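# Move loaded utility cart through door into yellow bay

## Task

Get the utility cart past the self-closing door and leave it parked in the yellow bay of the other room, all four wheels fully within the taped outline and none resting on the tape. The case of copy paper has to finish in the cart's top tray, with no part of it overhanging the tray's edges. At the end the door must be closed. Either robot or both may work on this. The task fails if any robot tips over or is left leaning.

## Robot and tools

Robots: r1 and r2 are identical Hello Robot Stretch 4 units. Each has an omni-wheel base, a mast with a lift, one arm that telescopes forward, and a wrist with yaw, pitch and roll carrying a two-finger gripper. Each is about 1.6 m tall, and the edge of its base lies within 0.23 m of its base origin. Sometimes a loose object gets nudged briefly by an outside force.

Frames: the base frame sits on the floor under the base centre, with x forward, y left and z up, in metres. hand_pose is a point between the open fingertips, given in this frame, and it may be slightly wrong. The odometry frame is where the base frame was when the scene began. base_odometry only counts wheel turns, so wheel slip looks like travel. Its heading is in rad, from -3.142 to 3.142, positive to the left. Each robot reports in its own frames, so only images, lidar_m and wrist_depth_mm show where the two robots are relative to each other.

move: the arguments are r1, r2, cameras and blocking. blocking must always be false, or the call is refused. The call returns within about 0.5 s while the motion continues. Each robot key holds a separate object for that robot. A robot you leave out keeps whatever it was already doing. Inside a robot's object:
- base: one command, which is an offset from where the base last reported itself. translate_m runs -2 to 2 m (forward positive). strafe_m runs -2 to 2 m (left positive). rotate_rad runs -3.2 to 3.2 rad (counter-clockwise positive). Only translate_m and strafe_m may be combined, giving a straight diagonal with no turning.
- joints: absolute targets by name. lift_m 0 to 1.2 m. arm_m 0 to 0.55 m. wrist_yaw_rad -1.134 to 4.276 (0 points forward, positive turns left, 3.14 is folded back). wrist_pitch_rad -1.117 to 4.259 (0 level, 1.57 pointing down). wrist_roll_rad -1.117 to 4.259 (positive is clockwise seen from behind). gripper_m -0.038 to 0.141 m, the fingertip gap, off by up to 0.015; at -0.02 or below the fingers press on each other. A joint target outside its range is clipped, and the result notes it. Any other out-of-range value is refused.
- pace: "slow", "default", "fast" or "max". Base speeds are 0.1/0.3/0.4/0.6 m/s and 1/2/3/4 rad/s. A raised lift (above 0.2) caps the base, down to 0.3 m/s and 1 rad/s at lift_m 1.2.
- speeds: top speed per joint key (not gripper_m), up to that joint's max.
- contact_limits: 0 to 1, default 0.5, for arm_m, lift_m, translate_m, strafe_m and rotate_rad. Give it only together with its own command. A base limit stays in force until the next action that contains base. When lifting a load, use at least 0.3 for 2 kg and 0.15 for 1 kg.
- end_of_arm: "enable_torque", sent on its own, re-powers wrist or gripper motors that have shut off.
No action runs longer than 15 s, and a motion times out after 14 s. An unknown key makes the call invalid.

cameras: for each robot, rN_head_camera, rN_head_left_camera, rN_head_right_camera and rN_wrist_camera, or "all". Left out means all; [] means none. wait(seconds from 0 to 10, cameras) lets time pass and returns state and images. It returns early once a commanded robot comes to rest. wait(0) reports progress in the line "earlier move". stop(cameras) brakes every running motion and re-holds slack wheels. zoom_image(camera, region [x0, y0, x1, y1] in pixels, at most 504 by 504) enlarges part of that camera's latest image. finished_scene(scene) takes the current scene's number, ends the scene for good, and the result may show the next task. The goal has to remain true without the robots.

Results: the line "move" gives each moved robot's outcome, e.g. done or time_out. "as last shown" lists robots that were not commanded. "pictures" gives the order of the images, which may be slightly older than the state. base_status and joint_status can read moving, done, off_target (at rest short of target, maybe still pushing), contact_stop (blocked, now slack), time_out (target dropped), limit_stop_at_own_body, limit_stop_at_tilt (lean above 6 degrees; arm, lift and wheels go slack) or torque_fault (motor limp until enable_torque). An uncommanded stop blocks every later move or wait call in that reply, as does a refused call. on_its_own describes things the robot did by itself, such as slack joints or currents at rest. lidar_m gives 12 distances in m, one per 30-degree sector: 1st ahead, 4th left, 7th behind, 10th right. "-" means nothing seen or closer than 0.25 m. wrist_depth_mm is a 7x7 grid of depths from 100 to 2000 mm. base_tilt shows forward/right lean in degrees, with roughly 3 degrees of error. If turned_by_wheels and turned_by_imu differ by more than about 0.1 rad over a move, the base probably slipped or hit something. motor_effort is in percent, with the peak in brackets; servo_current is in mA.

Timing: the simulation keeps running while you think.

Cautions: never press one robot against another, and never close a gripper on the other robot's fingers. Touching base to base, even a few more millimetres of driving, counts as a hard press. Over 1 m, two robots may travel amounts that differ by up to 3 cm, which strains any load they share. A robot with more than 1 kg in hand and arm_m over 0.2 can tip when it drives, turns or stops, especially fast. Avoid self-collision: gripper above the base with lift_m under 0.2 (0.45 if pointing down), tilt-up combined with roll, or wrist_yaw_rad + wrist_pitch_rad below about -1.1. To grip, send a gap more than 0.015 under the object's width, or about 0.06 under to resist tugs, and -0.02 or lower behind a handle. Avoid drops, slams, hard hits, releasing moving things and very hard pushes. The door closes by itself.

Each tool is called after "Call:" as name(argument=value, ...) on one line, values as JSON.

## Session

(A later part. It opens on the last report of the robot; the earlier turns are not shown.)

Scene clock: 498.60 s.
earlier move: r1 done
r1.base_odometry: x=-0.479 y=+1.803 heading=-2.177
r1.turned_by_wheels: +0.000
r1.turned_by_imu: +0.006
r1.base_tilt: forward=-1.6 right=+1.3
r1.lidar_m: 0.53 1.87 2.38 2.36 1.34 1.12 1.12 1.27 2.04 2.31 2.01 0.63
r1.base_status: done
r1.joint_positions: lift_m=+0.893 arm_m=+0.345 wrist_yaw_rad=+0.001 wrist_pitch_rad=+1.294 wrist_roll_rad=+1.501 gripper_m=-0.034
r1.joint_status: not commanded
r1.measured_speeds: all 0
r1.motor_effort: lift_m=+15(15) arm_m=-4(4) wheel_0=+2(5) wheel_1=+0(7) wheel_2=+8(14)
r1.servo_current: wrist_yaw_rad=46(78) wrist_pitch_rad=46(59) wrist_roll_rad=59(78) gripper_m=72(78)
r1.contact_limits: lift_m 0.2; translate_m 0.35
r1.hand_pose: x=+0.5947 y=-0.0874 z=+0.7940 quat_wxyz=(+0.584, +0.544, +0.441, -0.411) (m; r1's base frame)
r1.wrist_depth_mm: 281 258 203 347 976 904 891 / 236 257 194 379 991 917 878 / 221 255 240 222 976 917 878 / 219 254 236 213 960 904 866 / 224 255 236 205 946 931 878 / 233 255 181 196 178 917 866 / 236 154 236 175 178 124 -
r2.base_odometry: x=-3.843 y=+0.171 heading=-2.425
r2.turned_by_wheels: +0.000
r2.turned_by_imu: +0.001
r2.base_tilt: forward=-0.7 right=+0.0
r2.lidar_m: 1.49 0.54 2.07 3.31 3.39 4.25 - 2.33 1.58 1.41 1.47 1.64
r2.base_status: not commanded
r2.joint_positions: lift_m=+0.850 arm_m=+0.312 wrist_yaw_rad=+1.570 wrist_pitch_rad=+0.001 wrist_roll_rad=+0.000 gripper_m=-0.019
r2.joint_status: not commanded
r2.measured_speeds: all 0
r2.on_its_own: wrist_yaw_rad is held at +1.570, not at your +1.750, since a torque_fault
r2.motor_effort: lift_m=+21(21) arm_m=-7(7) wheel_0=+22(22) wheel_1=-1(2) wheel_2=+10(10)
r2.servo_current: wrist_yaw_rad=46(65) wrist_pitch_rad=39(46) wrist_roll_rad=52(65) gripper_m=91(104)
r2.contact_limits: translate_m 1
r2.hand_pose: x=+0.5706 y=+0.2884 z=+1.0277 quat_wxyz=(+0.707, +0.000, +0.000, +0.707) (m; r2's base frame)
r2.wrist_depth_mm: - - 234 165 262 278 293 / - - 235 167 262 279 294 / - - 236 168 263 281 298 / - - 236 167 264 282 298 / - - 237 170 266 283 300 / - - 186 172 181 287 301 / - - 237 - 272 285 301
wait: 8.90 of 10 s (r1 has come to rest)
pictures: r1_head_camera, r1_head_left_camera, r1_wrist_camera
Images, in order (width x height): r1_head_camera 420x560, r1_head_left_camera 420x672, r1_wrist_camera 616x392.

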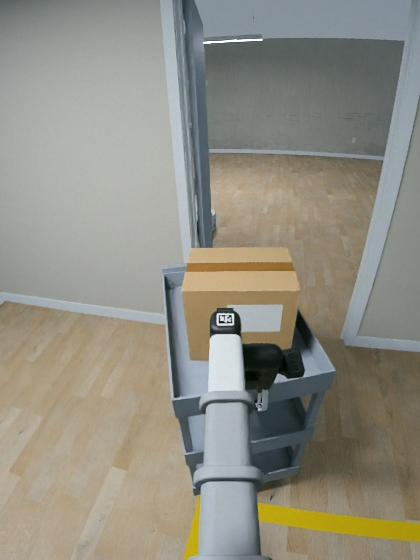

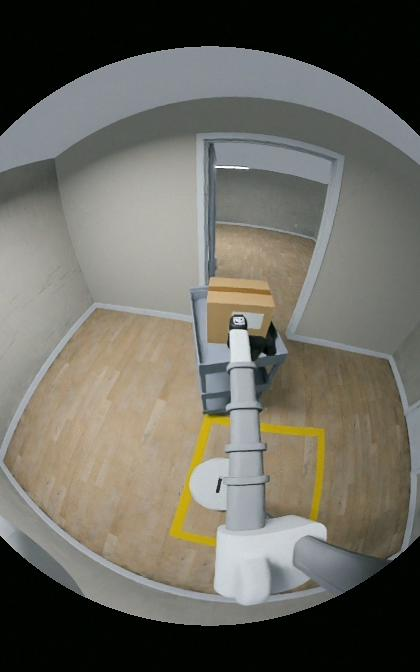

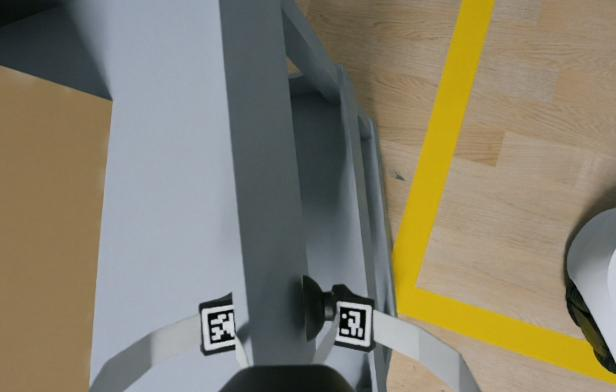

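Call:
move(r1={"base":{"translate_m":-0.66,"strafe_m":-0.26},"pace":"slow","contact_limits":{"translate_m":0.35}}, blocking=false, cameras=[])

Call:
wait(seconds=10, cameras=["r1_head_camera","r1_wrist_camera","r1_head_left_camera","r1_head_right_camera"])

Scene clock: 511.07 s.
move: r1 moving
r1.base_odometry: x=-0.476 y=+1.816 heading=-2.175
r1.turned_by_wheels: +0.001
r1.turned_by_imu: +0.001
r1.base_tilt: forward=-1.5 right=+1.3
r1.lidar_m: 0.55 1.88 2.38 2.34 1.32 1.11 1.11 1.24 2.05 2.32 2.02 0.65
r1.base_status: translate_m moving; strafe_m moving
r1.joint_positions: lift_m=+0.893 arm_m=+0.345 wrist_yaw_rad=+0.003 wrist_pitch_rad=+1.294 wrist_roll_rad=+1.501 gripper_m=-0.034
r1.joint_status: not commanded
r1.measured_speeds: translate_m=-0.049 strafe_m=-0.019 rotate_rad=+0.003 lift_m=+0.000 arm_m=+0.000 wrist_yaw_rad=+0.001 wrist_pitch_rad=+0.000 wrist_roll_rad=-0.002
r1.motor_effort: lift_m=+15(15) arm_m=-4(4) wheel_0=+2(4) wheel_1=-3(5) wheel_2=+16(16)
r1.servo_current: wrist_yaw_rad=46(78) wrist_pitch_rad=39(59) wrist_roll_rad=52(59) gripper_m=65(72)
r1.contact_limits: lift_m 0.2; translate_m 0.35
r1.hand_pose: x=+0.5949 y=-0.0872 z=+0.7940 quat_wxyz=(+0.584, +0.543, +0.442, -0.410) (m; r1's base frame)
r1.wrist_depth_mm: 279 257 195 355 976 904 878 / 241 257 186 392 976 904 878 / 224 253 196 227 991 904 878 / 223 256 187 219 976 904 878 / 227 255 239 213 976 917 866 / 236 255 177 196 178 917 866 / 231 151 235 182 168 - -
r2: as last shown
r2.turned_by_imu: +0.000
r2.base_tilt: forward=-0.6 right=+0.0
r2.lidar_m: 1.48 0.56 2.09 3.29 3.36 4.25 - 2.33 1.56 1.43 1.48 1.61
r2.on_its_own: wrist_yaw_rad is held at +1.570, not at your +1.750, since a torque_fault
r2.motor_effort: lift_m=+21(21) arm_m=-7(7) wheel_0=+22(22) wheel_1=-1(1) wheel_2=+9(10)
r2.servo_current: wrist_yaw_rad=52(59) wrist_pitch_rad=33(39) wrist_roll_rad=46(52) gripper_m=98(98)
r2.contact_limits: translate_m 1
r2.wrist_depth_mm: - - 234 165 262 278 293 / - - 235 167 262 279 293 / - - 235 168 263 281 297 / - - 236 167 263 282 298 / - - 236 171 267 283 300 / - - 186 171 180 286 301 / - - 236 - 272 282 301
pictures: none
No camera images: "cameras" was empty.

Scene clock: 518.87 s.
earlier move: r1 done
r1.base_odometry: x=-0.318 y=+2.493 heading=-2.175
r1.turned_by_wheels: +0.000
r1.turned_by_imu: +0.006
r1.base_tilt: forward=-1.6 right=+1.3
r1.lidar_m: 0.39 0.47 2.76 1.24 0.66 0.54 0.52 0.60 1.00 1.98 2.20 0.81
r1.base_status: done
r1.joint_positions: lift_m=+0.893 arm_m=+0.345 wrist_yaw_rad=+0.003 wrist_pitch_rad=+1.298 wrist_roll_rad=+1.499 gripper_m=-0.034
r1.joint_status: not commanded
r1.measured_speeds: all 0
r1.motor_effort: lift_m=+15(15) arm_m=-4(4) wheel_0=+6(8) wheel_1=+1(5) wheel_2=+7(16)
r1.servo_current: wrist_yaw_rad=39(78) wrist_pitch_rad=39(59) wrist_roll_rad=39(72) gripper_m=65(78)
r1.contact_limits: lift_m 0.2; translate_m 0.35
r1.hand_pose: x=+0.5939 y=-0.0872 z=+0.7938 quat_wxyz=(+0.584, +0.542, +0.443, -0.411) (m; r1's base frame)
r1.wrist_depth_mm: 1255 1205 1138 1060 976 931 - / 216 1160 1118 1060 991 917 878 / 215 240 480 1042 976 931 891 / 270 190 235 - 960 917 891 / 271 251 196 - 946 931 866 / 258 251 170 200 178 917 878 / 229 164 179 160 208 141 878
r2.base_odometry: x=-3.843 y=+0.171 heading=-2.425
r2.turned_by_wheels: +0.000
r2.turned_by_imu: +0.001
r2.base_tilt: forward=-0.7 right=+0.0
r2.lidar_m: 1.50 0.56 2.09 3.32 3.36 4.25 - 2.30 1.56 1.44 1.46 1.60
r2.base_status: not commanded
r2.joint_positions: lift_m=+0.850 arm_m=+0.312 wrist_yaw_rad=+1.570 wrist_pitch_rad=+0.001 wrist_roll_rad=+0.000 gripper_m=-0.019
r2.joint_status: not commanded
r2.measured_speeds: all 0
r2.on_its_own: wrist_yaw_rad is held at +1.570, not at your +1.750, since a torque_fault
r2.motor_effort: lift_m=+21(21) arm_m=-7(7) wheel_0=+22(22) wheel_1=-1(1) wheel_2=+10(10)
r2.servo_current: wrist_yaw_rad=39(65) wrist_pitch_rad=33(52) wrist_roll_rad=46(59) gripper_m=91(104)
r2.contact_limits: translate_m 1
r2.hand_pose: x=+0.5706 y=+0.2884 z=+1.0277 quat_wxyz=(+0.707, +0.000, +0.000, +0.707) (m; r2's base frame)
r2.wrist_depth_mm: - - 233 165 262 279 293 / - - 234 167 262 279 294 / - - 235 168 263 281 297 / - - 236 167 265 281 298 / - - 237 171 266 283 300 / - - 186 172 181 287 303 / - - 236 - 273 283 303
wait: 7.80 of 10 s (r1 has come to rest)
pictures: r1_head_camera, r1_head_left_camera, r1_head_right_camera, r1_wrist_camera
Images, in order (width x height): r1_head_camera 420x560, r1_head_left_camera 420x672, r1_head_right_camera 420x672, r1_wrist_camera 616x392.

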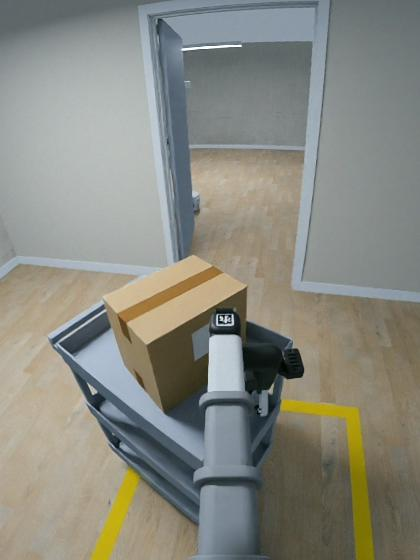

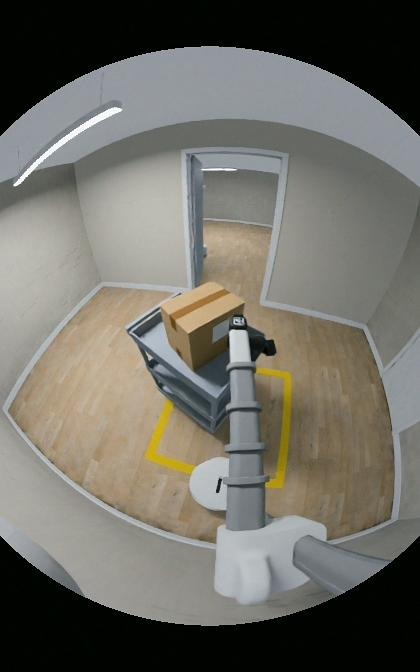

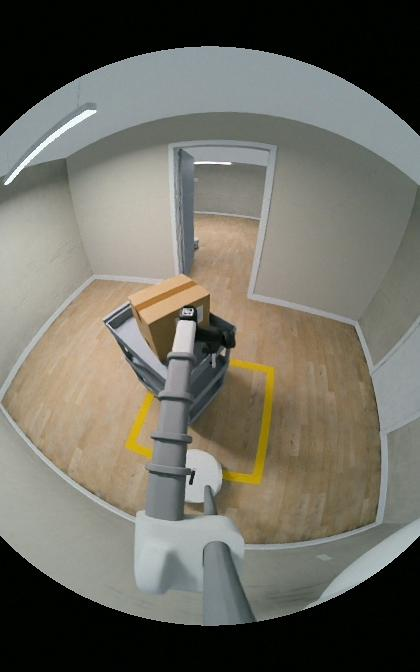

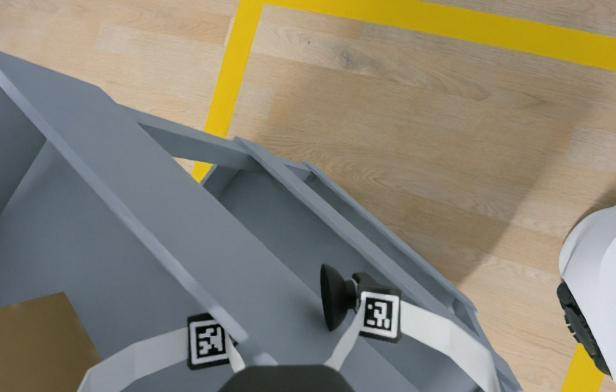

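Call:
move(r1={"base":{"translate_m":-0.25,"strafe_m":-0.2},"pace":"slow","contact_limits":{"translate_m":0.35}}, blocking=false, cameras=[])

Call:
wait(seconds=6, cameras=["r1_head_camera","r1_wrist_camera","r1_head_left_camera","r1_head_right_camera"])

Scene clock: 527.17 s.
move: r1 moving
r1.base_odometry: x=-0.318 y=+2.507 heading=-2.173
r1.turned_by_wheels: +0.003
r1.turned_by_imu: +0.003
r1.base_tilt: forward=-1.5 right=+1.2
r1.lidar_m: 0.38 0.47 2.77 1.23 0.64 0.52 0.52 0.61 1.00 1.95 2.18 2.25
r1.base_status: translate_m moving; strafe_m moving
r1.joint_positions: lift_m=+0.893 arm_m=+0.345 wrist_yaw_rad=+0.005 wrist_pitch_rad=+1.297 wrist_roll_rad=+1.498 gripper_m=-0.034
r1.joint_status: not commanded
r1.measured_speeds: translate_m=-0.040 strafe_m=-0.032 rotate_rad=+0.002 lift_m=+0.000 arm_m=+0.000 wrist_yaw_rad=+0.012 wrist_pitch_rad=-0.012 wrist_roll_rad=-0.001
r1.motor_effort: lift_m=+15(15) arm_m=-4(4) wheel_0=+16(16) wheel_1=-3(3) wheel_2=+16(16)
r1.servo_current: wrist_yaw_rad=46(59) wrist_pitch_rad=39(52) wrist_roll_rad=52(59) gripper_m=65(72)
r1.contact_limits: lift_m 0.2; translate_m 0.35
r1.hand_pose: x=+0.5942 y=-0.0870 z=+0.7938 quat_wxyz=(+0.585, +0.542, +0.444, -0.410) (m; r1's base frame)
r1.wrist_depth_mm: 1308 1182 1118 1042 991 917 - / 220 1182 1118 1025 976 931 866 / 208 245 488 1025 976 931 878 / 271 196 241 - 991 917 891 / 274 253 204 - 946 904 866 / 258 251 174 205 176 904 878 / 229 161 177 160 - 135 878
r2: as last shown
r2.turned_by_imu: +0.000
r2.base_tilt: forward=-0.6 right=+0.0
r2.lidar_m: 1.48 0.53 2.08 3.31 3.36 4.24 - 2.29 1.56 1.44 1.48 1.61
r2.on_its_own: wrist_yaw_rad is held at +1.570, not at your +1.750, since a torque_fault
r2.motor_effort: lift_m=+21(21) arm_m=-7(7) wheel_0=+22(22) wheel_1=-1(1) wheel_2=+9(10)
r2.servo_current: wrist_yaw_rad=39(59) wrist_pitch_rad=46(46) wrist_roll_rad=46(52) gripper_m=98(98)
r2.contact_limits: translate_m 1
r2.wrist_depth_mm: - - 233 165 260 278 294 / - - 233 166 262 281 293 / - - 235 168 265 279 297 / - - 236 167 265 282 300 / - - 236 170 265 285 301 / - - 186 172 180 286 301 / - - 236 - 272 283 301
pictures: none
No camera images: "cameras" was empty.

Scene clock: 531.07 s.
earlier move: r1 done
r1.base_odometry: x=-0.341 y=+2.813 heading=-2.174
r1.turned_by_wheels: -0.001
r1.turned_by_imu: +0.002
r1.base_tilt: forward=-1.6 right=+1.3
r1.lidar_m: 0.34 0.41 3.01 0.81 0.41 0.33 0.32 0.39 0.66 1.72 1.93 2.45
r1.base_status: done
r1.joint_positions: lift_m=+0.893 arm_m=+0.345 wrist_yaw_rad=+0.006 wrist_pitch_rad=+1.303 wrist_roll_rad=+1.498 gripper_m=-0.034
r1.joint_status: not commanded
r1.measured_speeds: all 0
r1.motor_effort: lift_m=+15(15) arm_m=+4(4) wheel_0=+11(21) wheel_1=+2(3) wheel_2=+5(20)
r1.servo_current: wrist_yaw_rad=59(78) wrist_pitch_rad=39(52) wrist_roll_rad=72(78) gripper_m=65(72)
r1.contact_limits: lift_m 0.2; translate_m 0.35
r1.hand_pose: x=+0.5928 y=-0.0869 z=+0.7934 quat_wxyz=(+0.584, +0.540, +0.446, -0.411) (m; r1's base frame)
r1.wrist_depth_mm: 1281 1160 1118 1042 991 917 891 / 1281 1205 1098 1025 976 931 891 / 242 1138 1078 1025 976 917 878 / 207 231 452 1008 991 917 866 / 266 183 214 - 946 931 831 / 268 247 173 204 175 504 809 / 254 165 177 153 195 138 866
r2.base_odometry: x=-3.843 y=+0.171 heading=-2.425
r2.turned_by_wheels: +0.000
r2.turned_by_imu: +0.001
r2.base_tilt: forward=-0.6 right=+0.0
r2.lidar_m: 1.49 0.56 2.08 3.31 3.37 4.24 - 2.32 1.57 1.42 1.46 1.63
r2.base_status: not commanded
r2.joint_positions: lift_m=+0.850 arm_m=+0.312 wrist_yaw_rad=+1.570 wrist_pitch_rad=+0.001 wrist_roll_rad=+0.000 gripper_m=-0.019
r2.joint_status: not commanded
r2.measured_speeds: all 0
r2.on_its_own: wrist_yaw_rad is held at +1.570, not at your +1.750, since a torque_fault
r2.motor_effort: lift_m=+21(21) arm_m=-7(7) wheel_0=+22(22) wheel_1=-1(1) wheel_2=+9(10)
r2.servo_current: wrist_yaw_rad=39(65) wrist_pitch_rad=39(46) wrist_roll_rad=39(65) gripper_m=91(104)
r2.contact_limits: translate_m 1
r2.hand_pose: x=+0.5706 y=+0.2884 z=+1.0277 quat_wxyz=(+0.707, +0.000, +0.000, +0.707) (m; r2's base frame)
r2.wrist_depth_mm: - - 233 165 262 279 293 / - - 235 167 262 278 294 / - - 236 168 263 279 297 / - - 236 167 264 282 298 / - - 237 170 267 283 298 / - - 186 172 181 286 303 / - - 236 - 272 282 303
wait: 3.90 of 6 s (r1 has come to rest)
pictures: r1_head_camera, r1_head_left_camera, r1_head_right_camera, r1_wrist_camera
Images, in order (width x height): r1_head_camera 420x560, r1_head_left_camera 420x672, r1_head_right_camera 420x672, r1_wrist_camera 616x392.

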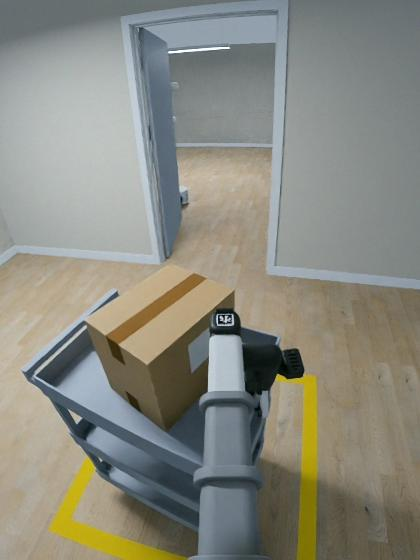

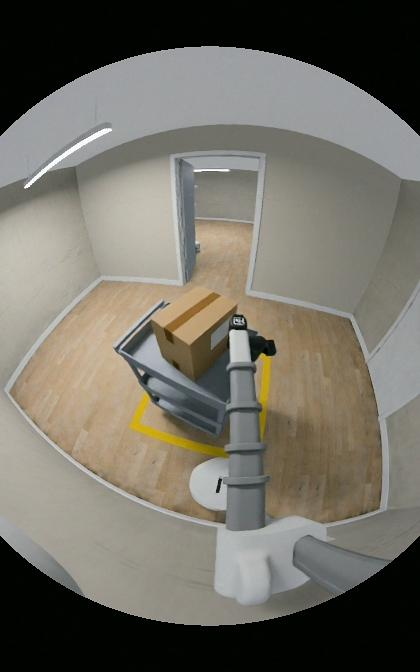

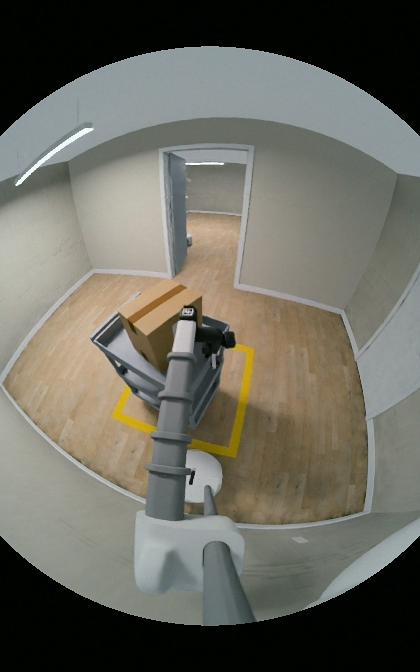

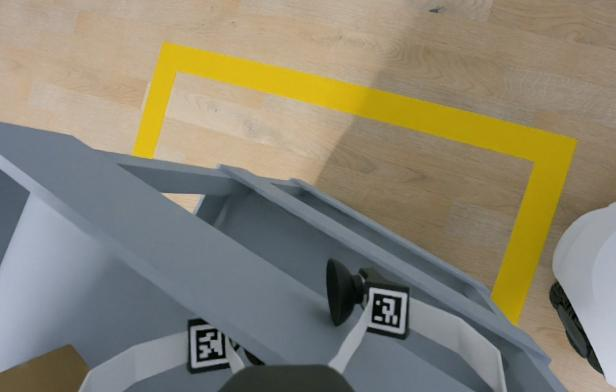

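Call:
zoom_image(camera="r1_head_left_camera", region=[90, 280, 300, 480])

Call:
zoom_image(camera="r1_head_camera", region=[20, 260, 340, 560])

Scaled by 2.400 from the camera's 420x672 image, which has a finer 600x960 frame.

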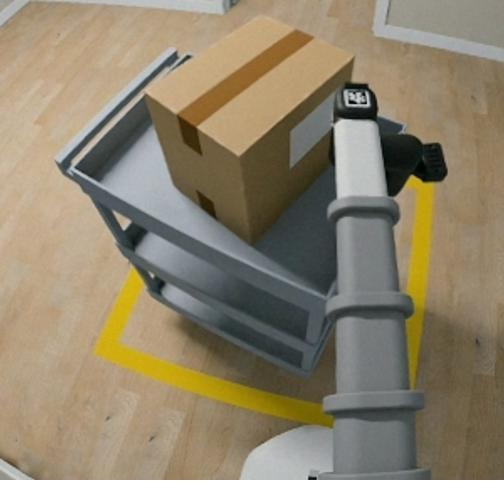

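Scaled by 1.575 from the camera's 420x560 image, which has a finer 600x800 frame.

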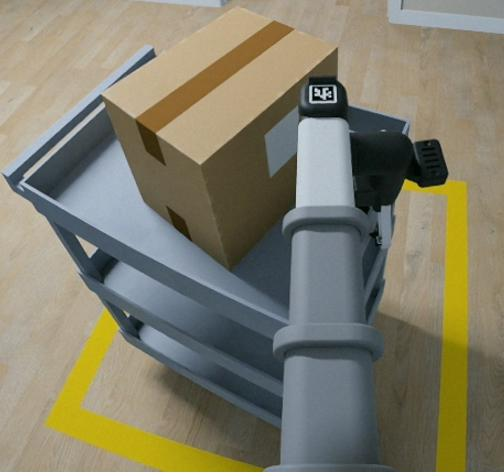

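Call:
move(r1={"joints":{"gripper_m":0.06}}, blocking=false, cameras=[])

Call:
wait(seconds=2, cameras=["r1_wrist_camera"])

Call:
move(r1={"joints":{"lift_m":1.1},"pace":"slow","contact_limits":{"lift_m":0.3}}, blocking=false, cameras=[])

Call:
wait(seconds=3, cameras=["r1_head_camera","r1_wrist_camera","r1_head_left_camera","r1_head_right_camera"])

Scene clock: 549.10 s.
move: r1 moving
r1.base_odometry: x=-0.341 y=+2.813 heading=-2.174
r1.turned_by_wheels: +0.000
r1.turned_by_imu: +0.000
r1.base_tilt: forward=-1.6 right=+1.3
r1.lidar_m: 0.35 0.40 3.01 0.78 0.39 0.32 0.33 0.37 0.66 1.71 1.94 2.44
r1.base_status: not commanded
r1.joint_positions: lift_m=+0.893 arm_m=+0.345 wrist_yaw_rad=+0.006 wrist_pitch_rad=+1.303 wrist_roll_rad=+1.498 gripper_m=-0.009
r1.joint_status: gripper_m moving
r1.measured_speeds: translate_m=+0.000 strafe_m=+0.000 rotate_rad=-0.001 lift_m=+0.000 arm_m=+0.000 wrist_yaw_rad=+0.000 wrist_pitch_rad=+0.000 wrist_roll_rad=+0.000
r1.motor_effort: lift_m=+15(15) arm_m=+4(4) wheel_0=+11(11) wheel_1=+1(2) wheel_2=+4(5)
r1.servo_current: wrist_yaw_rad=39(72) wrist_pitch_rad=46(52) wrist_roll_rad=46(52) gripper_m=52(65)
r1.contact_limits: lift_m 0.2; translate_m 0.35
r1.hand_pose: x=+0.5928 y=-0.0869 z=+0.7934 quat_wxyz=(+0.584, +0.540, +0.446, -0.411) (m; r1's base frame)
r1.wrist_depth_mm: 1255 1182 1098 1025 976 931 891 / 1255 1182 1118 1042 960 931 891 / 251 1182 1098 1042 1008 931 891 / 200 234 492 1025 976 931 878 / 271 182 216 - 960 931 831 / 272 251 174 205 179 615 878 / 255 162 179 156 195 141 878
r2: as last shown
r2.turned_by_imu: +0.000
r2.lidar_m: 1.50 0.55 2.09 3.32 3.36 4.24 - 2.34 1.56 1.43 1.47 1.61
r2.on_its_own: wrist_yaw_rad is held at +1.570, not at your +1.750, since a torque_fault
r2.motor_effort: lift_m=+21(21) arm_m=-7(7) wheel_0=+22(22) wheel_1=-1(1) wheel_2=+10(10)
r2.servo_current: wrist_yaw_rad=46(46) wrist_pitch_rad=39(46) wrist_roll_rad=46(65) gripper_m=104(104)
r2.contact_limits: translate_m 1
r2.wrist_depth_mm: - - 233 165 262 278 293 / - - 234 167 262 281 293 / - - 236 167 264 279 298 / - - 236 167 264 282 298 / - - 237 170 266 283 301 / - - 186 172 180 286 303 / - - 237 - 272 283 303
pictures: none
No camera images: "cameras" was empty.

Scene clock: 550.23 s.
earlier move: r1 done
r1.base_odometry: x=-0.341 y=+2.813 heading=-2.175
r1.turned_by_wheels: +0.000
r1.turned_by_imu: -0.001
r1.base_tilt: forward=-1.6 right=+1.2
r1.lidar_m: 0.33 0.40 3.01 0.78 0.40 0.32 0.33 0.38 0.66 1.71 1.93 2.45
r1.base_status: not commanded
r1.joint_positions: lift_m=+0.893 arm_m=+0.345 wrist_yaw_rad=+0.003 wrist_pitch_rad=+1.300 wrist_roll_rad=+1.498 gripper_m=+0.060
r1.joint_status: all done
r1.measured_speeds: all 0
r1.motor_effort: lift_m=+15(15) arm_m=+4(4) wheel_0=+7(11) wheel_1=+1(2) wheel_2=+1(5)
r1.servo_current: wrist_yaw_rad=33(72) wrist_pitch_rad=39(52) wrist_roll_rad=52(65) gripper_m=39(78)
r1.contact_limits: lift_m 0.2; translate_m 0.35
r1.hand_pose: x=+0.5934 y=-0.0872 z=+0.7937 quat_wxyz=(+0.584, +0.541, +0.444, -0.411) (m; r1's base frame)
r1.wrist_depth_mm: 1308 1205 1118 1042 991 931 891 / 1308 1205 1138 1042 976 931 878 / 273 1229 1118 1042 991 931 891 / 203 236 439 1008 976 917 878 / 276 183 219 - 946 931 831 / 278 256 175 210 186 - 866 / 273 249 237 155 193 132 866
r2.base_odometry: x=-3.843 y=+0.171 heading=-2.425
r2.turned_by_wheels: +0.000
r2.turned_by_imu: +0.000
r2.base_tilt: forward=-0.7 right=+0.0
r2.lidar_m: 1.49 0.55 2.10 3.30 3.37 4.28 - 2.32 1.56 1.43 1.47 1.61
r2.base_status: not commanded
r2.joint_positions: lift_m=+0.850 arm_m=+0.312 wrist_yaw_rad=+1.570 wrist_pitch_rad=+0.001 wrist_roll_rad=+0.000 gripper_m=-0.019
r2.joint_status: not commanded
r2.measured_speeds: all 0
r2.on_its_own: wrist_yaw_rad is held at +1.570, not at your +1.750, since a torque_fault
r2.motor_effort: lift_m=+21(21) arm_m=-7(7) wheel_0=+22(22) wheel_1=-1(1) wheel_2=+10(10)
r2.servo_current: wrist_yaw_rad=46(59) wrist_pitch_rad=33(46) wrist_roll_rad=59(65) gripper_m=98(104)
r2.contact_limits: translate_m 1
r2.hand_pose: x=+0.5706 y=+0.2884 z=+1.0277 quat_wxyz=(+0.707, +0.000, +0.000, +0.707) (m; r2's base frame)
r2.wrist_depth_mm: - - 234 165 262 278 293 / - - 234 167 262 279 294 / - - 236 168 264 281 298 / - - 236 167 264 282 298 / - - 236 170 266 282 301 / - - 186 172 180 286 301 / - - 236 - 272 282 301
wait: 1.13 of 2 s (r1 has come to rest)
pictures: r1_wrist_camera
Images, in order (width x height): r1_wrist_camera 616x392.

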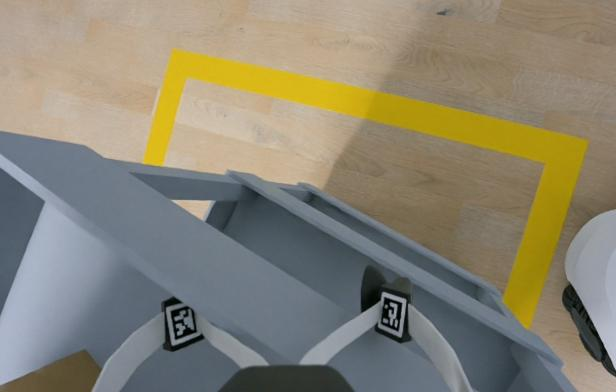

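Scene clock: 550.73 s.
move: r1 moving
r1.base_odometry: x=-0.341 y=+2.813 heading=-2.175
r1.turned_by_wheels: +0.000
r1.turned_by_imu: +0.000
r1.base_tilt: forward=-1.6 right=+1.3
r1.lidar_m: 0.35 0.42 3.00 0.79 0.40 0.33 0.33 0.36 0.66 1.72 1.93 2.44
r1.base_status: not commanded
r1.joint_positions: lift_m=+0.918 arm_m=+0.345 wrist_yaw_rad=+0.003 wrist_pitch_rad=+1.299 wrist_roll_rad=+1.498 gripper_m=+0.060
r1.joint_status: lift_m moving
r1.measured_speeds: translate_m=+0.000 strafe_m=+0.000 rotate_rad=+0.000 lift_m=+0.098 arm_m=+0.000 wrist_yaw_rad=+0.000 wrist_pitch_rad=+0.000 wrist_roll_rad=+0.000
r1.motor_effort: lift_m=+24(25) arm_m=+3(4) wheel_0=+5(8) wheel_1=+1(2) wheel_2=+1(1)
r1.servo_current: wrist_yaw_rad=52(59) wrist_pitch_rad=46(52) wrist_roll_rad=33(72) gripper_m=33(52)
r1.contact_limits: lift_m 0.3; translate_m 0.35
r1.hand_pose: x=+0.5935 y=-0.0871 z=+0.8182 quat_wxyz=(+0.584, +0.541, +0.444, -0.411) (m; r1's base frame)
r1.wrist_depth_mm: 1336 1205 1138 1078 1008 946 891 / 1308 1205 1138 1060 1008 946 891 / 279 1205 1138 1060 1008 946 904 / 266 243 445 1042 991 946 904 / 290 274 228 - 960 946 866 / 294 278 186 213 186 - 878 / 296 257 256 152 200 205 866
r2: as last shown
r2.lidar_m: 1.50 0.55 2.09 3.32 3.38 4.24 - 2.33 1.55 1.42 1.45 1.62
r2.on_its_own: wrist_yaw_rad is held at +1.570, not at your +1.750, since a torque_fault
r2.servo_current: wrist_yaw_rad=46(59) wrist_pitch_rad=46(46) wrist_roll_rad=46(59) gripper_m=91(98)
r2.contact_limits: translate_m 1
r2.wrist_depth_mm: - - 232 165 262 278 293 / - - 234 167 263 281 296 / - - 236 168 262 279 297 / - - 236 167 264 281 297 / - - 237 170 267 285 300 / - - 186 172 180 287 301 / - - 237 - 272 283 300
pictures: none
No camera images: "cameras" was empty.

Scene clock: 552.63 s.
earlier move: r1 done
r1.base_odometry: x=-0.341 y=+2.813 heading=-2.175
r1.turned_by_wheels: +0.000
r1.turned_by_imu: +0.000
r1.base_tilt: forward=-1.6 right=+1.3
r1.lidar_m: 0.35 0.41 3.01 0.77 0.40 0.33 0.31 0.39 0.67 1.73 1.91 2.44
r1.base_status: not commanded
r1.joint_positions: lift_m=+1.100 arm_m=+0.345 wrist_yaw_rad=+0.003 wrist_pitch_rad=+1.299 wrist_roll_rad=+1.498 gripper_m=+0.060
r1.joint_status: all done
r1.measured_speeds: all 0
r1.motor_effort: lift_m=+24(28) arm_m=+4(4) wheel_0=+3(8) wheel_1=+2(2) wheel_2=+1(1)
r1.servo_current: wrist_yaw_rad=33(78) wrist_pitch_rad=39(52) wrist_roll_rad=59(72) gripper_m=46(52)
r1.contact_limits: lift_m 0.3; translate_m 0.35
r1.hand_pose: x=+0.5934 y=-0.0872 z=+0.9999 quat_wxyz=(+0.584, +0.542, +0.444, -0.411) (m; r1's base frame)
r1.wrist_depth_mm: 1499 1430 1366 1255 1160 1138 1060 / 1537 1397 1336 1255 1160 1118 1078 / 1537 1397 1308 1229 1182 1098 1060 / 1537 1397 459 1205 1182 1118 1060 / 1499 477 455 424 1138 1138 878 / 1537 473 195 427 186 627 866 / 1499 263 342 143 402 334 1042
r2.base_odometry: x=-3.843 y=+0.171 heading=-2.425
r2.turned_by_wheels: +0.000
r2.turned_by_imu: +0.000
r2.base_tilt: forward=-0.7 right=+0.0
r2.lidar_m: 1.49 0.56 2.10 3.29 3.36 4.25 - 2.31 1.55 1.43 1.47 1.64
r2.base_status: not commanded
r2.joint_positions: lift_m=+0.850 arm_m=+0.312 wrist_yaw_rad=+1.570 wrist_pitch_rad=+0.001 wrist_roll_rad=+0.000 gripper_m=-0.019
r2.joint_status: not commanded
r2.measured_speeds: all 0
r2.on_its_own: wrist_yaw_rad is held at +1.570, not at your +1.750, since a torque_fault
r2.motor_effort: lift_m=+21(21) arm_m=-7(7) wheel_0=+21(22) wheel_1=-1(1) wheel_2=+10(10)
r2.servo_current: wrist_yaw_rad=46(59) wrist_pitch_rad=39(46) wrist_roll_rad=46(59) gripper_m=98(104)
r2.contact_limits: translate_m 1
r2.hand_pose: x=+0.5706 y=+0.2884 z=+1.0277 quat_wxyz=(+0.707, +0.000, +0.000, +0.707) (m; r2's base frame)
r2.wrist_depth_mm: - - 233 165 262 277 293 / - - 234 167 262 279 294 / - - 235 168 264 279 297 / - - 236 167 264 281 300 / - - 236 170 266 282 300 / - - 186 172 181 286 303 / - - 237 - 273 285 304
wait: 1.90 of 3 s (r1 has come to rest)
pictures: r1_head_camera, r1_head_left_camera, r1_head_right_camera, r1_wrist_camera
Images, in order (width x height): r1_head_camera 420x560, r1_head_left_camera 420x672, r1_head_right_camera 420x672, r1_wrist_camera 616x392.

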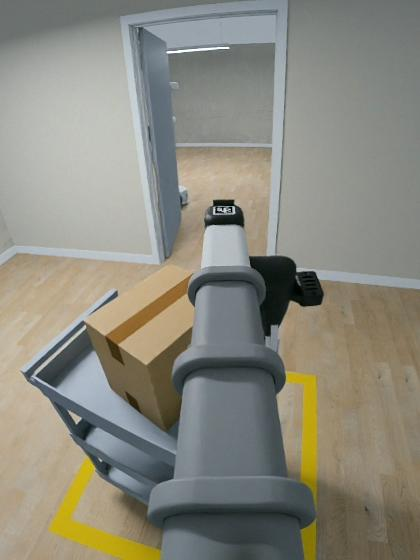

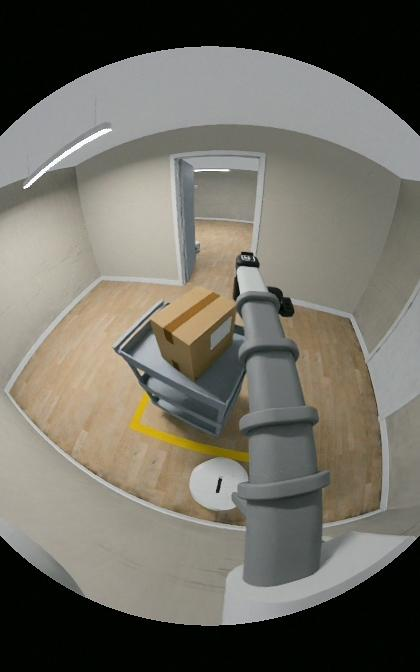

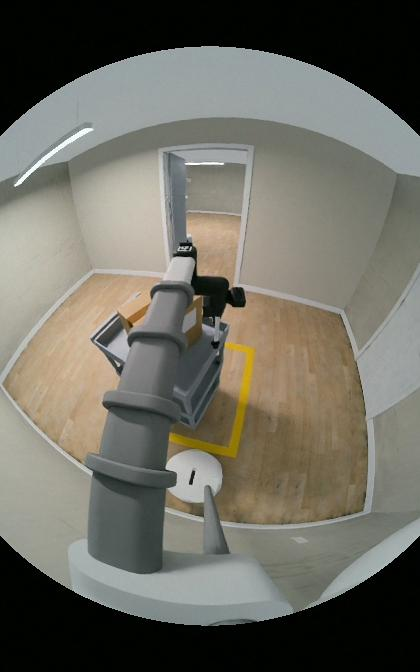

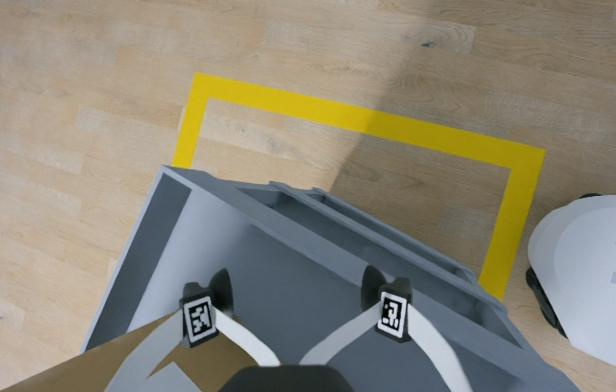

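Call:
move(r1={"joints":{"arm_m":0.0}}, blocking=false, cameras=[])

Call:
wait(seconds=3, cameras=["r1_head_camera","r1_head_left_camera","r1_head_right_camera"])

Call:
zoom_image(camera="r1_head_camera", region=[20, 240, 340, 560])

Call:
move(r1={"base":{"strafe_m":-0.7}}, blocking=false, cameras=[])

Call:
wait(seconds=5, cameras=["r1_head_camera","r1_head_left_camera"])

Call:
zoom_image(camera="r1_head_left_camera", region=[60, 300, 260, 500])

Scene clock: 561.73 s.
move: r1 moving
r1.base_odometry: x=-0.341 y=+2.813 heading=-2.175
r1.turned_by_wheels: +0.000
r1.turned_by_imu: +0.000
r1.base_tilt: forward=-1.6 right=+1.3
r1.lidar_m: 0.35 0.41 3.02 0.77 0.40 0.31 0.34 0.37 0.64 1.72 1.93 2.47
r1.base_status: not commanded
r1.joint_positions: lift_m=+1.100 arm_m=+0.294 wrist_yaw_rad=+0.003 wrist_pitch_rad=+1.299 wrist_roll_rad=+1.498 gripper_m=+0.060
r1.joint_status: arm_m moving
r1.measured_speeds: translate_m=+0.000 strafe_m=+0.000 rotate_rad=+0.000 lift_m=+0.000 arm_m=-0.195 wrist_yaw_rad=+0.000 wrist_pitch_rad=+0.000 wrist_roll_rad=+0.000
r1.motor_effort: lift_m=+24(24) arm_m=-3(7) wheel_0=+3(4) wheel_1=+1(2) wheel_2=+1(1)
r1.servo_current: wrist_yaw_rad=46(52) wrist_pitch_rad=33(46) wrist_roll_rad=39(65) gripper_m=39(46)
r1.contact_limits: lift_m 0.3; translate_m 0.35
r1.hand_pose: x=+0.5427 y=-0.0872 z=+0.9999 quat_wxyz=(+0.584, +0.542, +0.444, -0.411) (m; r1's base frame)
r1.wrist_depth_mm: 1537 1430 1308 1229 1160 1118 1060 / 1576 1464 1336 1255 1160 1098 1060 / 1537 1397 1308 1255 1182 1118 1078 / 1537 459 473 1229 1182 1118 1060 / 1499 473 459 410 1160 1098 866 / 1499 445 195 433 188 1078 866 / 279 293 379 143 404 368 1042
r2: as last shown
r2.base_tilt: forward=-0.6 right=+0.0
r2.lidar_m: 1.47 0.51 2.07 3.31 3.35 4.25 - 2.30 1.54 1.42 1.47 1.61
r2.on_its_own: wrist_yaw_rad is held at +1.570, not at your +1.750, since a torque_fault
r2.motor_effort: lift_m=+20(21) arm_m=-7(7) wheel_0=+22(22) wheel_1=-1(1) wheel_2=+9(10)
r2.servo_current: wrist_yaw_rad=52(59) wrist_pitch_rad=39(46) wrist_roll_rad=52(59) gripper_m=91(98)
r2.contact_limits: translate_m 1
r2.wrist_depth_mm: - - 234 165 262 278 291 / - - 234 167 262 278 294 / - - 235 168 264 279 297 / - - 236 167 264 281 298 / - - 236 171 266 283 300 / - - 186 172 180 286 300 / - - 237 - 273 283 301
pictures: none
No camera images: "cameras" was empty.

Scene clock: 563.37 s.
earlier move: r1 done
r1.base_odometry: x=-0.341 y=+2.813 heading=-2.175
r1.turned_by_wheels: +0.000
r1.turned_by_imu: +0.000
r1.base_tilt: forward=-1.6 right=+1.3
r1.lidar_m: 0.34 0.41 2.98 0.79 0.44 0.33 0.33 0.37 0.67 1.73 1.91 2.45
r1.base_status: not commanded
r1.joint_positions: lift_m=+1.100 arm_m=+0.000 wrist_yaw_rad=+0.002 wrist_pitch_rad=+1.299 wrist_roll_rad=+1.498 gripper_m=+0.060
r1.joint_status: all done
r1.measured_speeds: all 0
r1.motor_effort: lift_m=+24(24) arm_m=-4(7) wheel_0=+3(4) wheel_1=+2(2) wheel_2=+1(1)
r1.servo_current: wrist_yaw_rad=39(65) wrist_pitch_rad=39(52) wrist_roll_rad=59(65) gripper_m=39(52)
r1.contact_limits: lift_m 0.3; translate_m 0.35
r1.hand_pose: x=+0.2485 y=-0.0872 z=+0.9999 quat_wxyz=(+0.584, +0.542, +0.444, -0.411) (m; r1's base frame)
r1.wrist_depth_mm: 1499 1430 1336 1255 1182 1118 1060 / 1537 1430 1308 1255 1160 1118 1060 / 1537 1397 1336 1255 1160 1118 1078 / 1499 1366 1308 1255 1182 931 1042 / 504 492 - 1205 976 904 878 / 521 469 194 1205 186 917 1025 / 492 480 402 142 1182 1098 1060
r2.base_odometry: x=-3.843 y=+0.171 heading=-2.425
r2.turned_by_wheels: +0.000
r2.turned_by_imu: +0.000
r2.base_tilt: forward=-0.7 right=+0.0
r2.lidar_m: 1.50 0.56 2.07 3.28 3.37 4.23 - 2.32 1.58 1.44 1.47 1.62
r2.base_status: not commanded
r2.joint_positions: lift_m=+0.850 arm_m=+0.312 wrist_yaw_rad=+1.570 wrist_pitch_rad=+0.001 wrist_roll_rad=+0.000 gripper_m=-0.019
r2.joint_status: not commanded
r2.measured_speeds: all 0
r2.on_its_own: wrist_yaw_rad is held at +1.570, not at your +1.750, since a torque_fault
r2.motor_effort: lift_m=+20(21) arm_m=-7(7) wheel_0=+22(22) wheel_1=-1(1) wheel_2=+10(10)
r2.servo_current: wrist_yaw_rad=39(59) wrist_pitch_rad=39(46) wrist_roll_rad=46(59) gripper_m=91(98)
r2.contact_limits: translate_m 1
r2.hand_pose: x=+0.5706 y=+0.2884 z=+1.0277 quat_wxyz=(+0.707, +0.000, +0.000, +0.707) (m; r2's base frame)
r2.wrist_depth_mm: - - 233 165 260 277 293 / - - 234 167 263 279 294 / - - 235 167 263 281 297 / - - 236 167 264 282 297 / - - 236 170 267 283 300 / - - 186 172 181 287 303 / - - 236 - 272 283 303
wait: 1.63 of 3 s (r1 has come to rest)
pictures: r1_head_camera, r1_head_left_camera, r1_head_right_camera
Images, in order (width x height): r1_head_camera 420x560, r1_head_left_camera 420x672, r1_head_right_camera 420x672.

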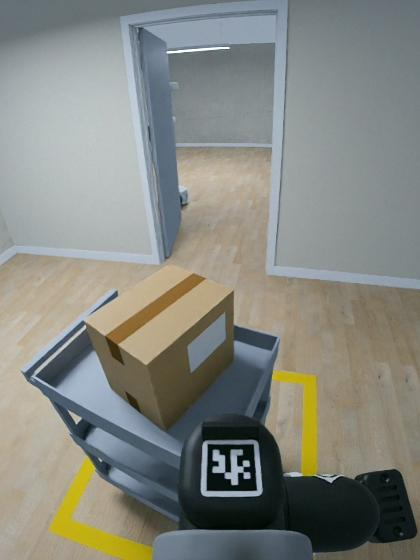

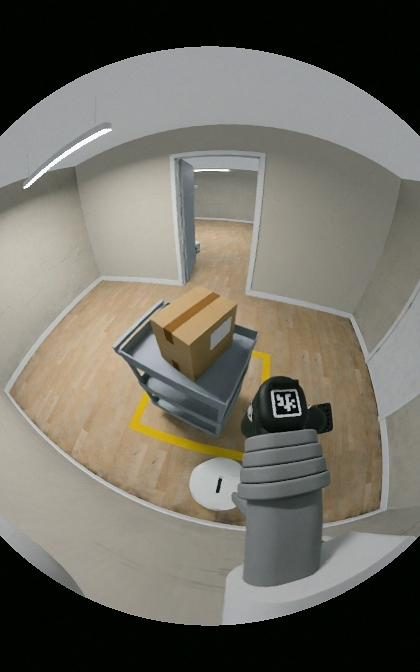

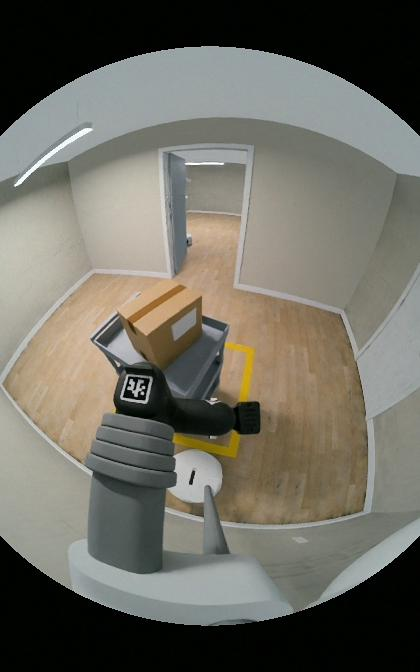

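Scaled by 1.575 from the camera's 420x560 image, which has a finer 600x800 frame.

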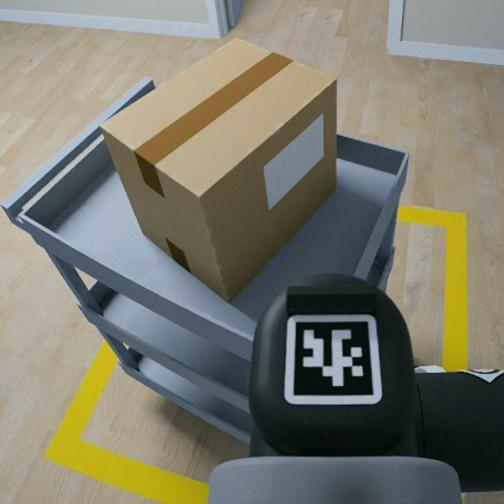

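Scene clock: 563.87 s.
move: r1 moving
r1.base_odometry: x=-0.371 y=+2.833 heading=-2.175
r1.turned_by_wheels: +0.000
r1.turned_by_imu: +0.000
r1.base_tilt: forward=-1.6 right=+1.3
r1.lidar_m: 0.35 0.36 0.84 0.76 0.41 0.32 0.32 0.39 0.66 1.69 1.86 2.44
r1.base_status: strafe_m moving
r1.joint_positions: lift_m=+1.100 arm_m=+0.000 wrist_yaw_rad=+0.002 wrist_pitch_rad=+1.299 wrist_roll_rad=+1.498 gripper_m=+0.060
r1.joint_status: not commanded
r1.measured_speeds: translate_m=+0.000 strafe_m=-0.140 rotate_rad=+0.001 lift_m=+0.000 arm_m=+0.000 wrist_yaw_rad=+0.000 wrist_pitch_rad=+0.000 wrist_roll_rad=+0.000
r1.motor_effort: lift_m=+24(24) arm_m=-4(4) wheel_0=+10(12) wheel_1=-8(10) wheel_2=-1(2)
r1.servo_current: wrist_yaw_rad=39(65) wrist_pitch_rad=39(46) wrist_roll_rad=46(65) gripper_m=39(46)
r1.contact_limits: lift_m 0.3
r1.hand_pose: x=+0.2485 y=-0.0872 z=+0.9999 quat_wxyz=(+0.584, +0.542, +0.444, -0.411) (m; r1's base frame)
r1.wrist_depth_mm: 1537 1366 1366 1255 1205 1118 1060 / 1464 1397 1336 1255 1182 1098 1060 / 1499 1397 1366 1281 1138 1118 1060 / 1499 1366 1308 1255 1160 931 1042 / 512 - - 1205 976 917 878 / 521 459 191 1205 186 917 1025 / 508 480 413 143 1160 1078 1060
r2: as last shown
r2.lidar_m: 1.49 0.54 2.08 3.32 3.36 4.25 - 2.32 1.56 1.43 1.48 1.59
r2.on_its_own: wrist_yaw_rad is held at +1.570, not at your +1.750, since a torque_fault
r2.servo_current: wrist_yaw_rad=59(59) wrist_pitch_rad=39(46) wrist_roll_rad=39(59) gripper_m=91(104)
r2.contact_limits: translate_m 1
r2.wrist_depth_mm: - - 233 165 262 279 293 / - - 235 167 263 281 296 / - - 235 168 264 279 297 / - - 236 167 264 282 298 / - - 236 170 265 282 300 / - - 186 172 180 287 303 / - - 237 - 273 283 303
pictures: none
No camera images: "cameras" was empty.

Scene clock: 567.03 s.
earlier move: r1 done
r1.base_odometry: x=-0.917 y=+3.210 heading=-2.175
r1.turned_by_wheels: +0.000
r1.turned_by_imu: -0.005
r1.base_tilt: forward=-1.6 right=+1.3
r1.lidar_m: 2.31 0.84 0.77 1.14 0.57 0.47 0.46 0.52 0.92 1.03 1.16 1.92
r1.base_status: done
r1.joint_positions: lift_m=+1.100 arm_m=+0.000 wrist_yaw_rad=+0.002 wrist_pitch_rad=+1.299 wrist_roll_rad=+1.498 gripper_m=+0.060
r1.joint_status: not commanded
r1.measured_speeds: all 0
r1.motor_effort: lift_m=+24(24) arm_m=-4(5) wheel_0=+2(12) wheel_1=-2(11) wheel_2=+0(2)
r1.servo_current: wrist_yaw_rad=65(72) wrist_pitch_rad=46(52) wrist_roll_rad=46(65) gripper_m=39(52)
r1.contact_limits: lift_m 0.3
r1.hand_pose: x=+0.2485 y=-0.0872 z=+0.9999 quat_wxyz=(+0.584, +0.542, +0.444, -0.411) (m; r1's base frame)
r1.wrist_depth_mm: 1499 1397 1336 1255 1182 1118 1078 / 1537 1430 1308 1255 1205 1098 1060 / 1537 1430 1336 1229 1205 1098 1042 / 1576 1397 1336 1229 1205 931 1042 / 1537 1430 1308 1205 1182 917 878 / 1537 1430 196 1229 188 917 1042 / 1537 1366 1336 143 1160 1098 1060
r2.base_odometry: x=-3.843 y=+0.171 heading=-2.425
r2.turned_by_wheels: +0.000
r2.turned_by_imu: +0.000
r2.base_tilt: forward=-0.7 right=-0.1
r2.lidar_m: 1.50 0.56 2.09 3.32 3.34 4.26 - 2.29 1.56 1.43 1.47 1.62
r2.base_status: not commanded
r2.joint_positions: lift_m=+0.850 arm_m=+0.312 wrist_yaw_rad=+1.570 wrist_pitch_rad=+0.001 wrist_roll_rad=+0.000 gripper_m=-0.019
r2.joint_status: not commanded
r2.measured_speeds: all 0
r2.on_its_own: wrist_yaw_rad is held at +1.570, not at your +1.750, since a torque_fault
r2.motor_effort: lift_m=+21(21) arm_m=-6(7) wheel_0=+21(22) wheel_1=-1(1) wheel_2=+9(10)
r2.servo_current: wrist_yaw_rad=52(65) wrist_pitch_rad=39(46) wrist_roll_rad=59(59) gripper_m=91(104)
r2.contact_limits: translate_m 1
r2.hand_pose: x=+0.5706 y=+0.2884 z=+1.0277 quat_wxyz=(+0.707, +0.000, +0.000, +0.707) (m; r2's base frame)
r2.wrist_depth_mm: - - 233 165 262 278 293 / - - 235 167 263 279 294 / - - 236 167 264 281 297 / - - 236 166 264 283 298 / - - 237 170 266 283 300 / - - 186 172 180 286 303 / - - 237 - 272 282 301
wait: 3.17 of 5 s (r1 has come to rest)
pictures: r1_head_camera, r1_head_left_camera
Images, in order (width x height): r1_head_camera 420x560, r1_head_left_camera 420x672.

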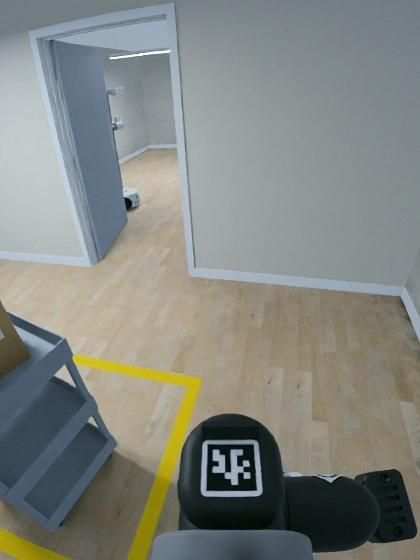

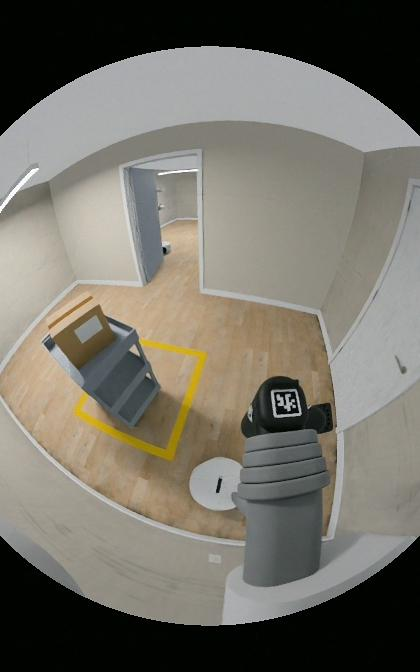

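Scaled by 2.520 from the camera's 420x672 image, which has a finer 600x960 frame.

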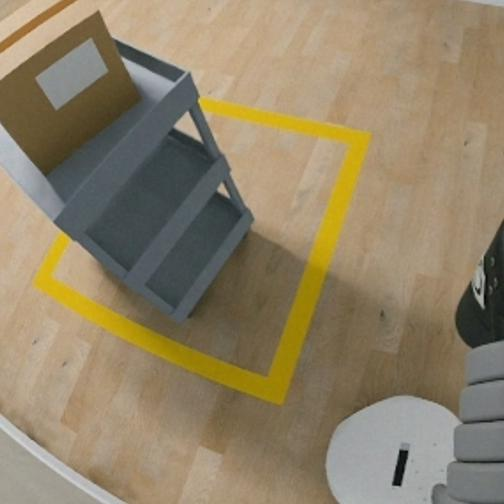

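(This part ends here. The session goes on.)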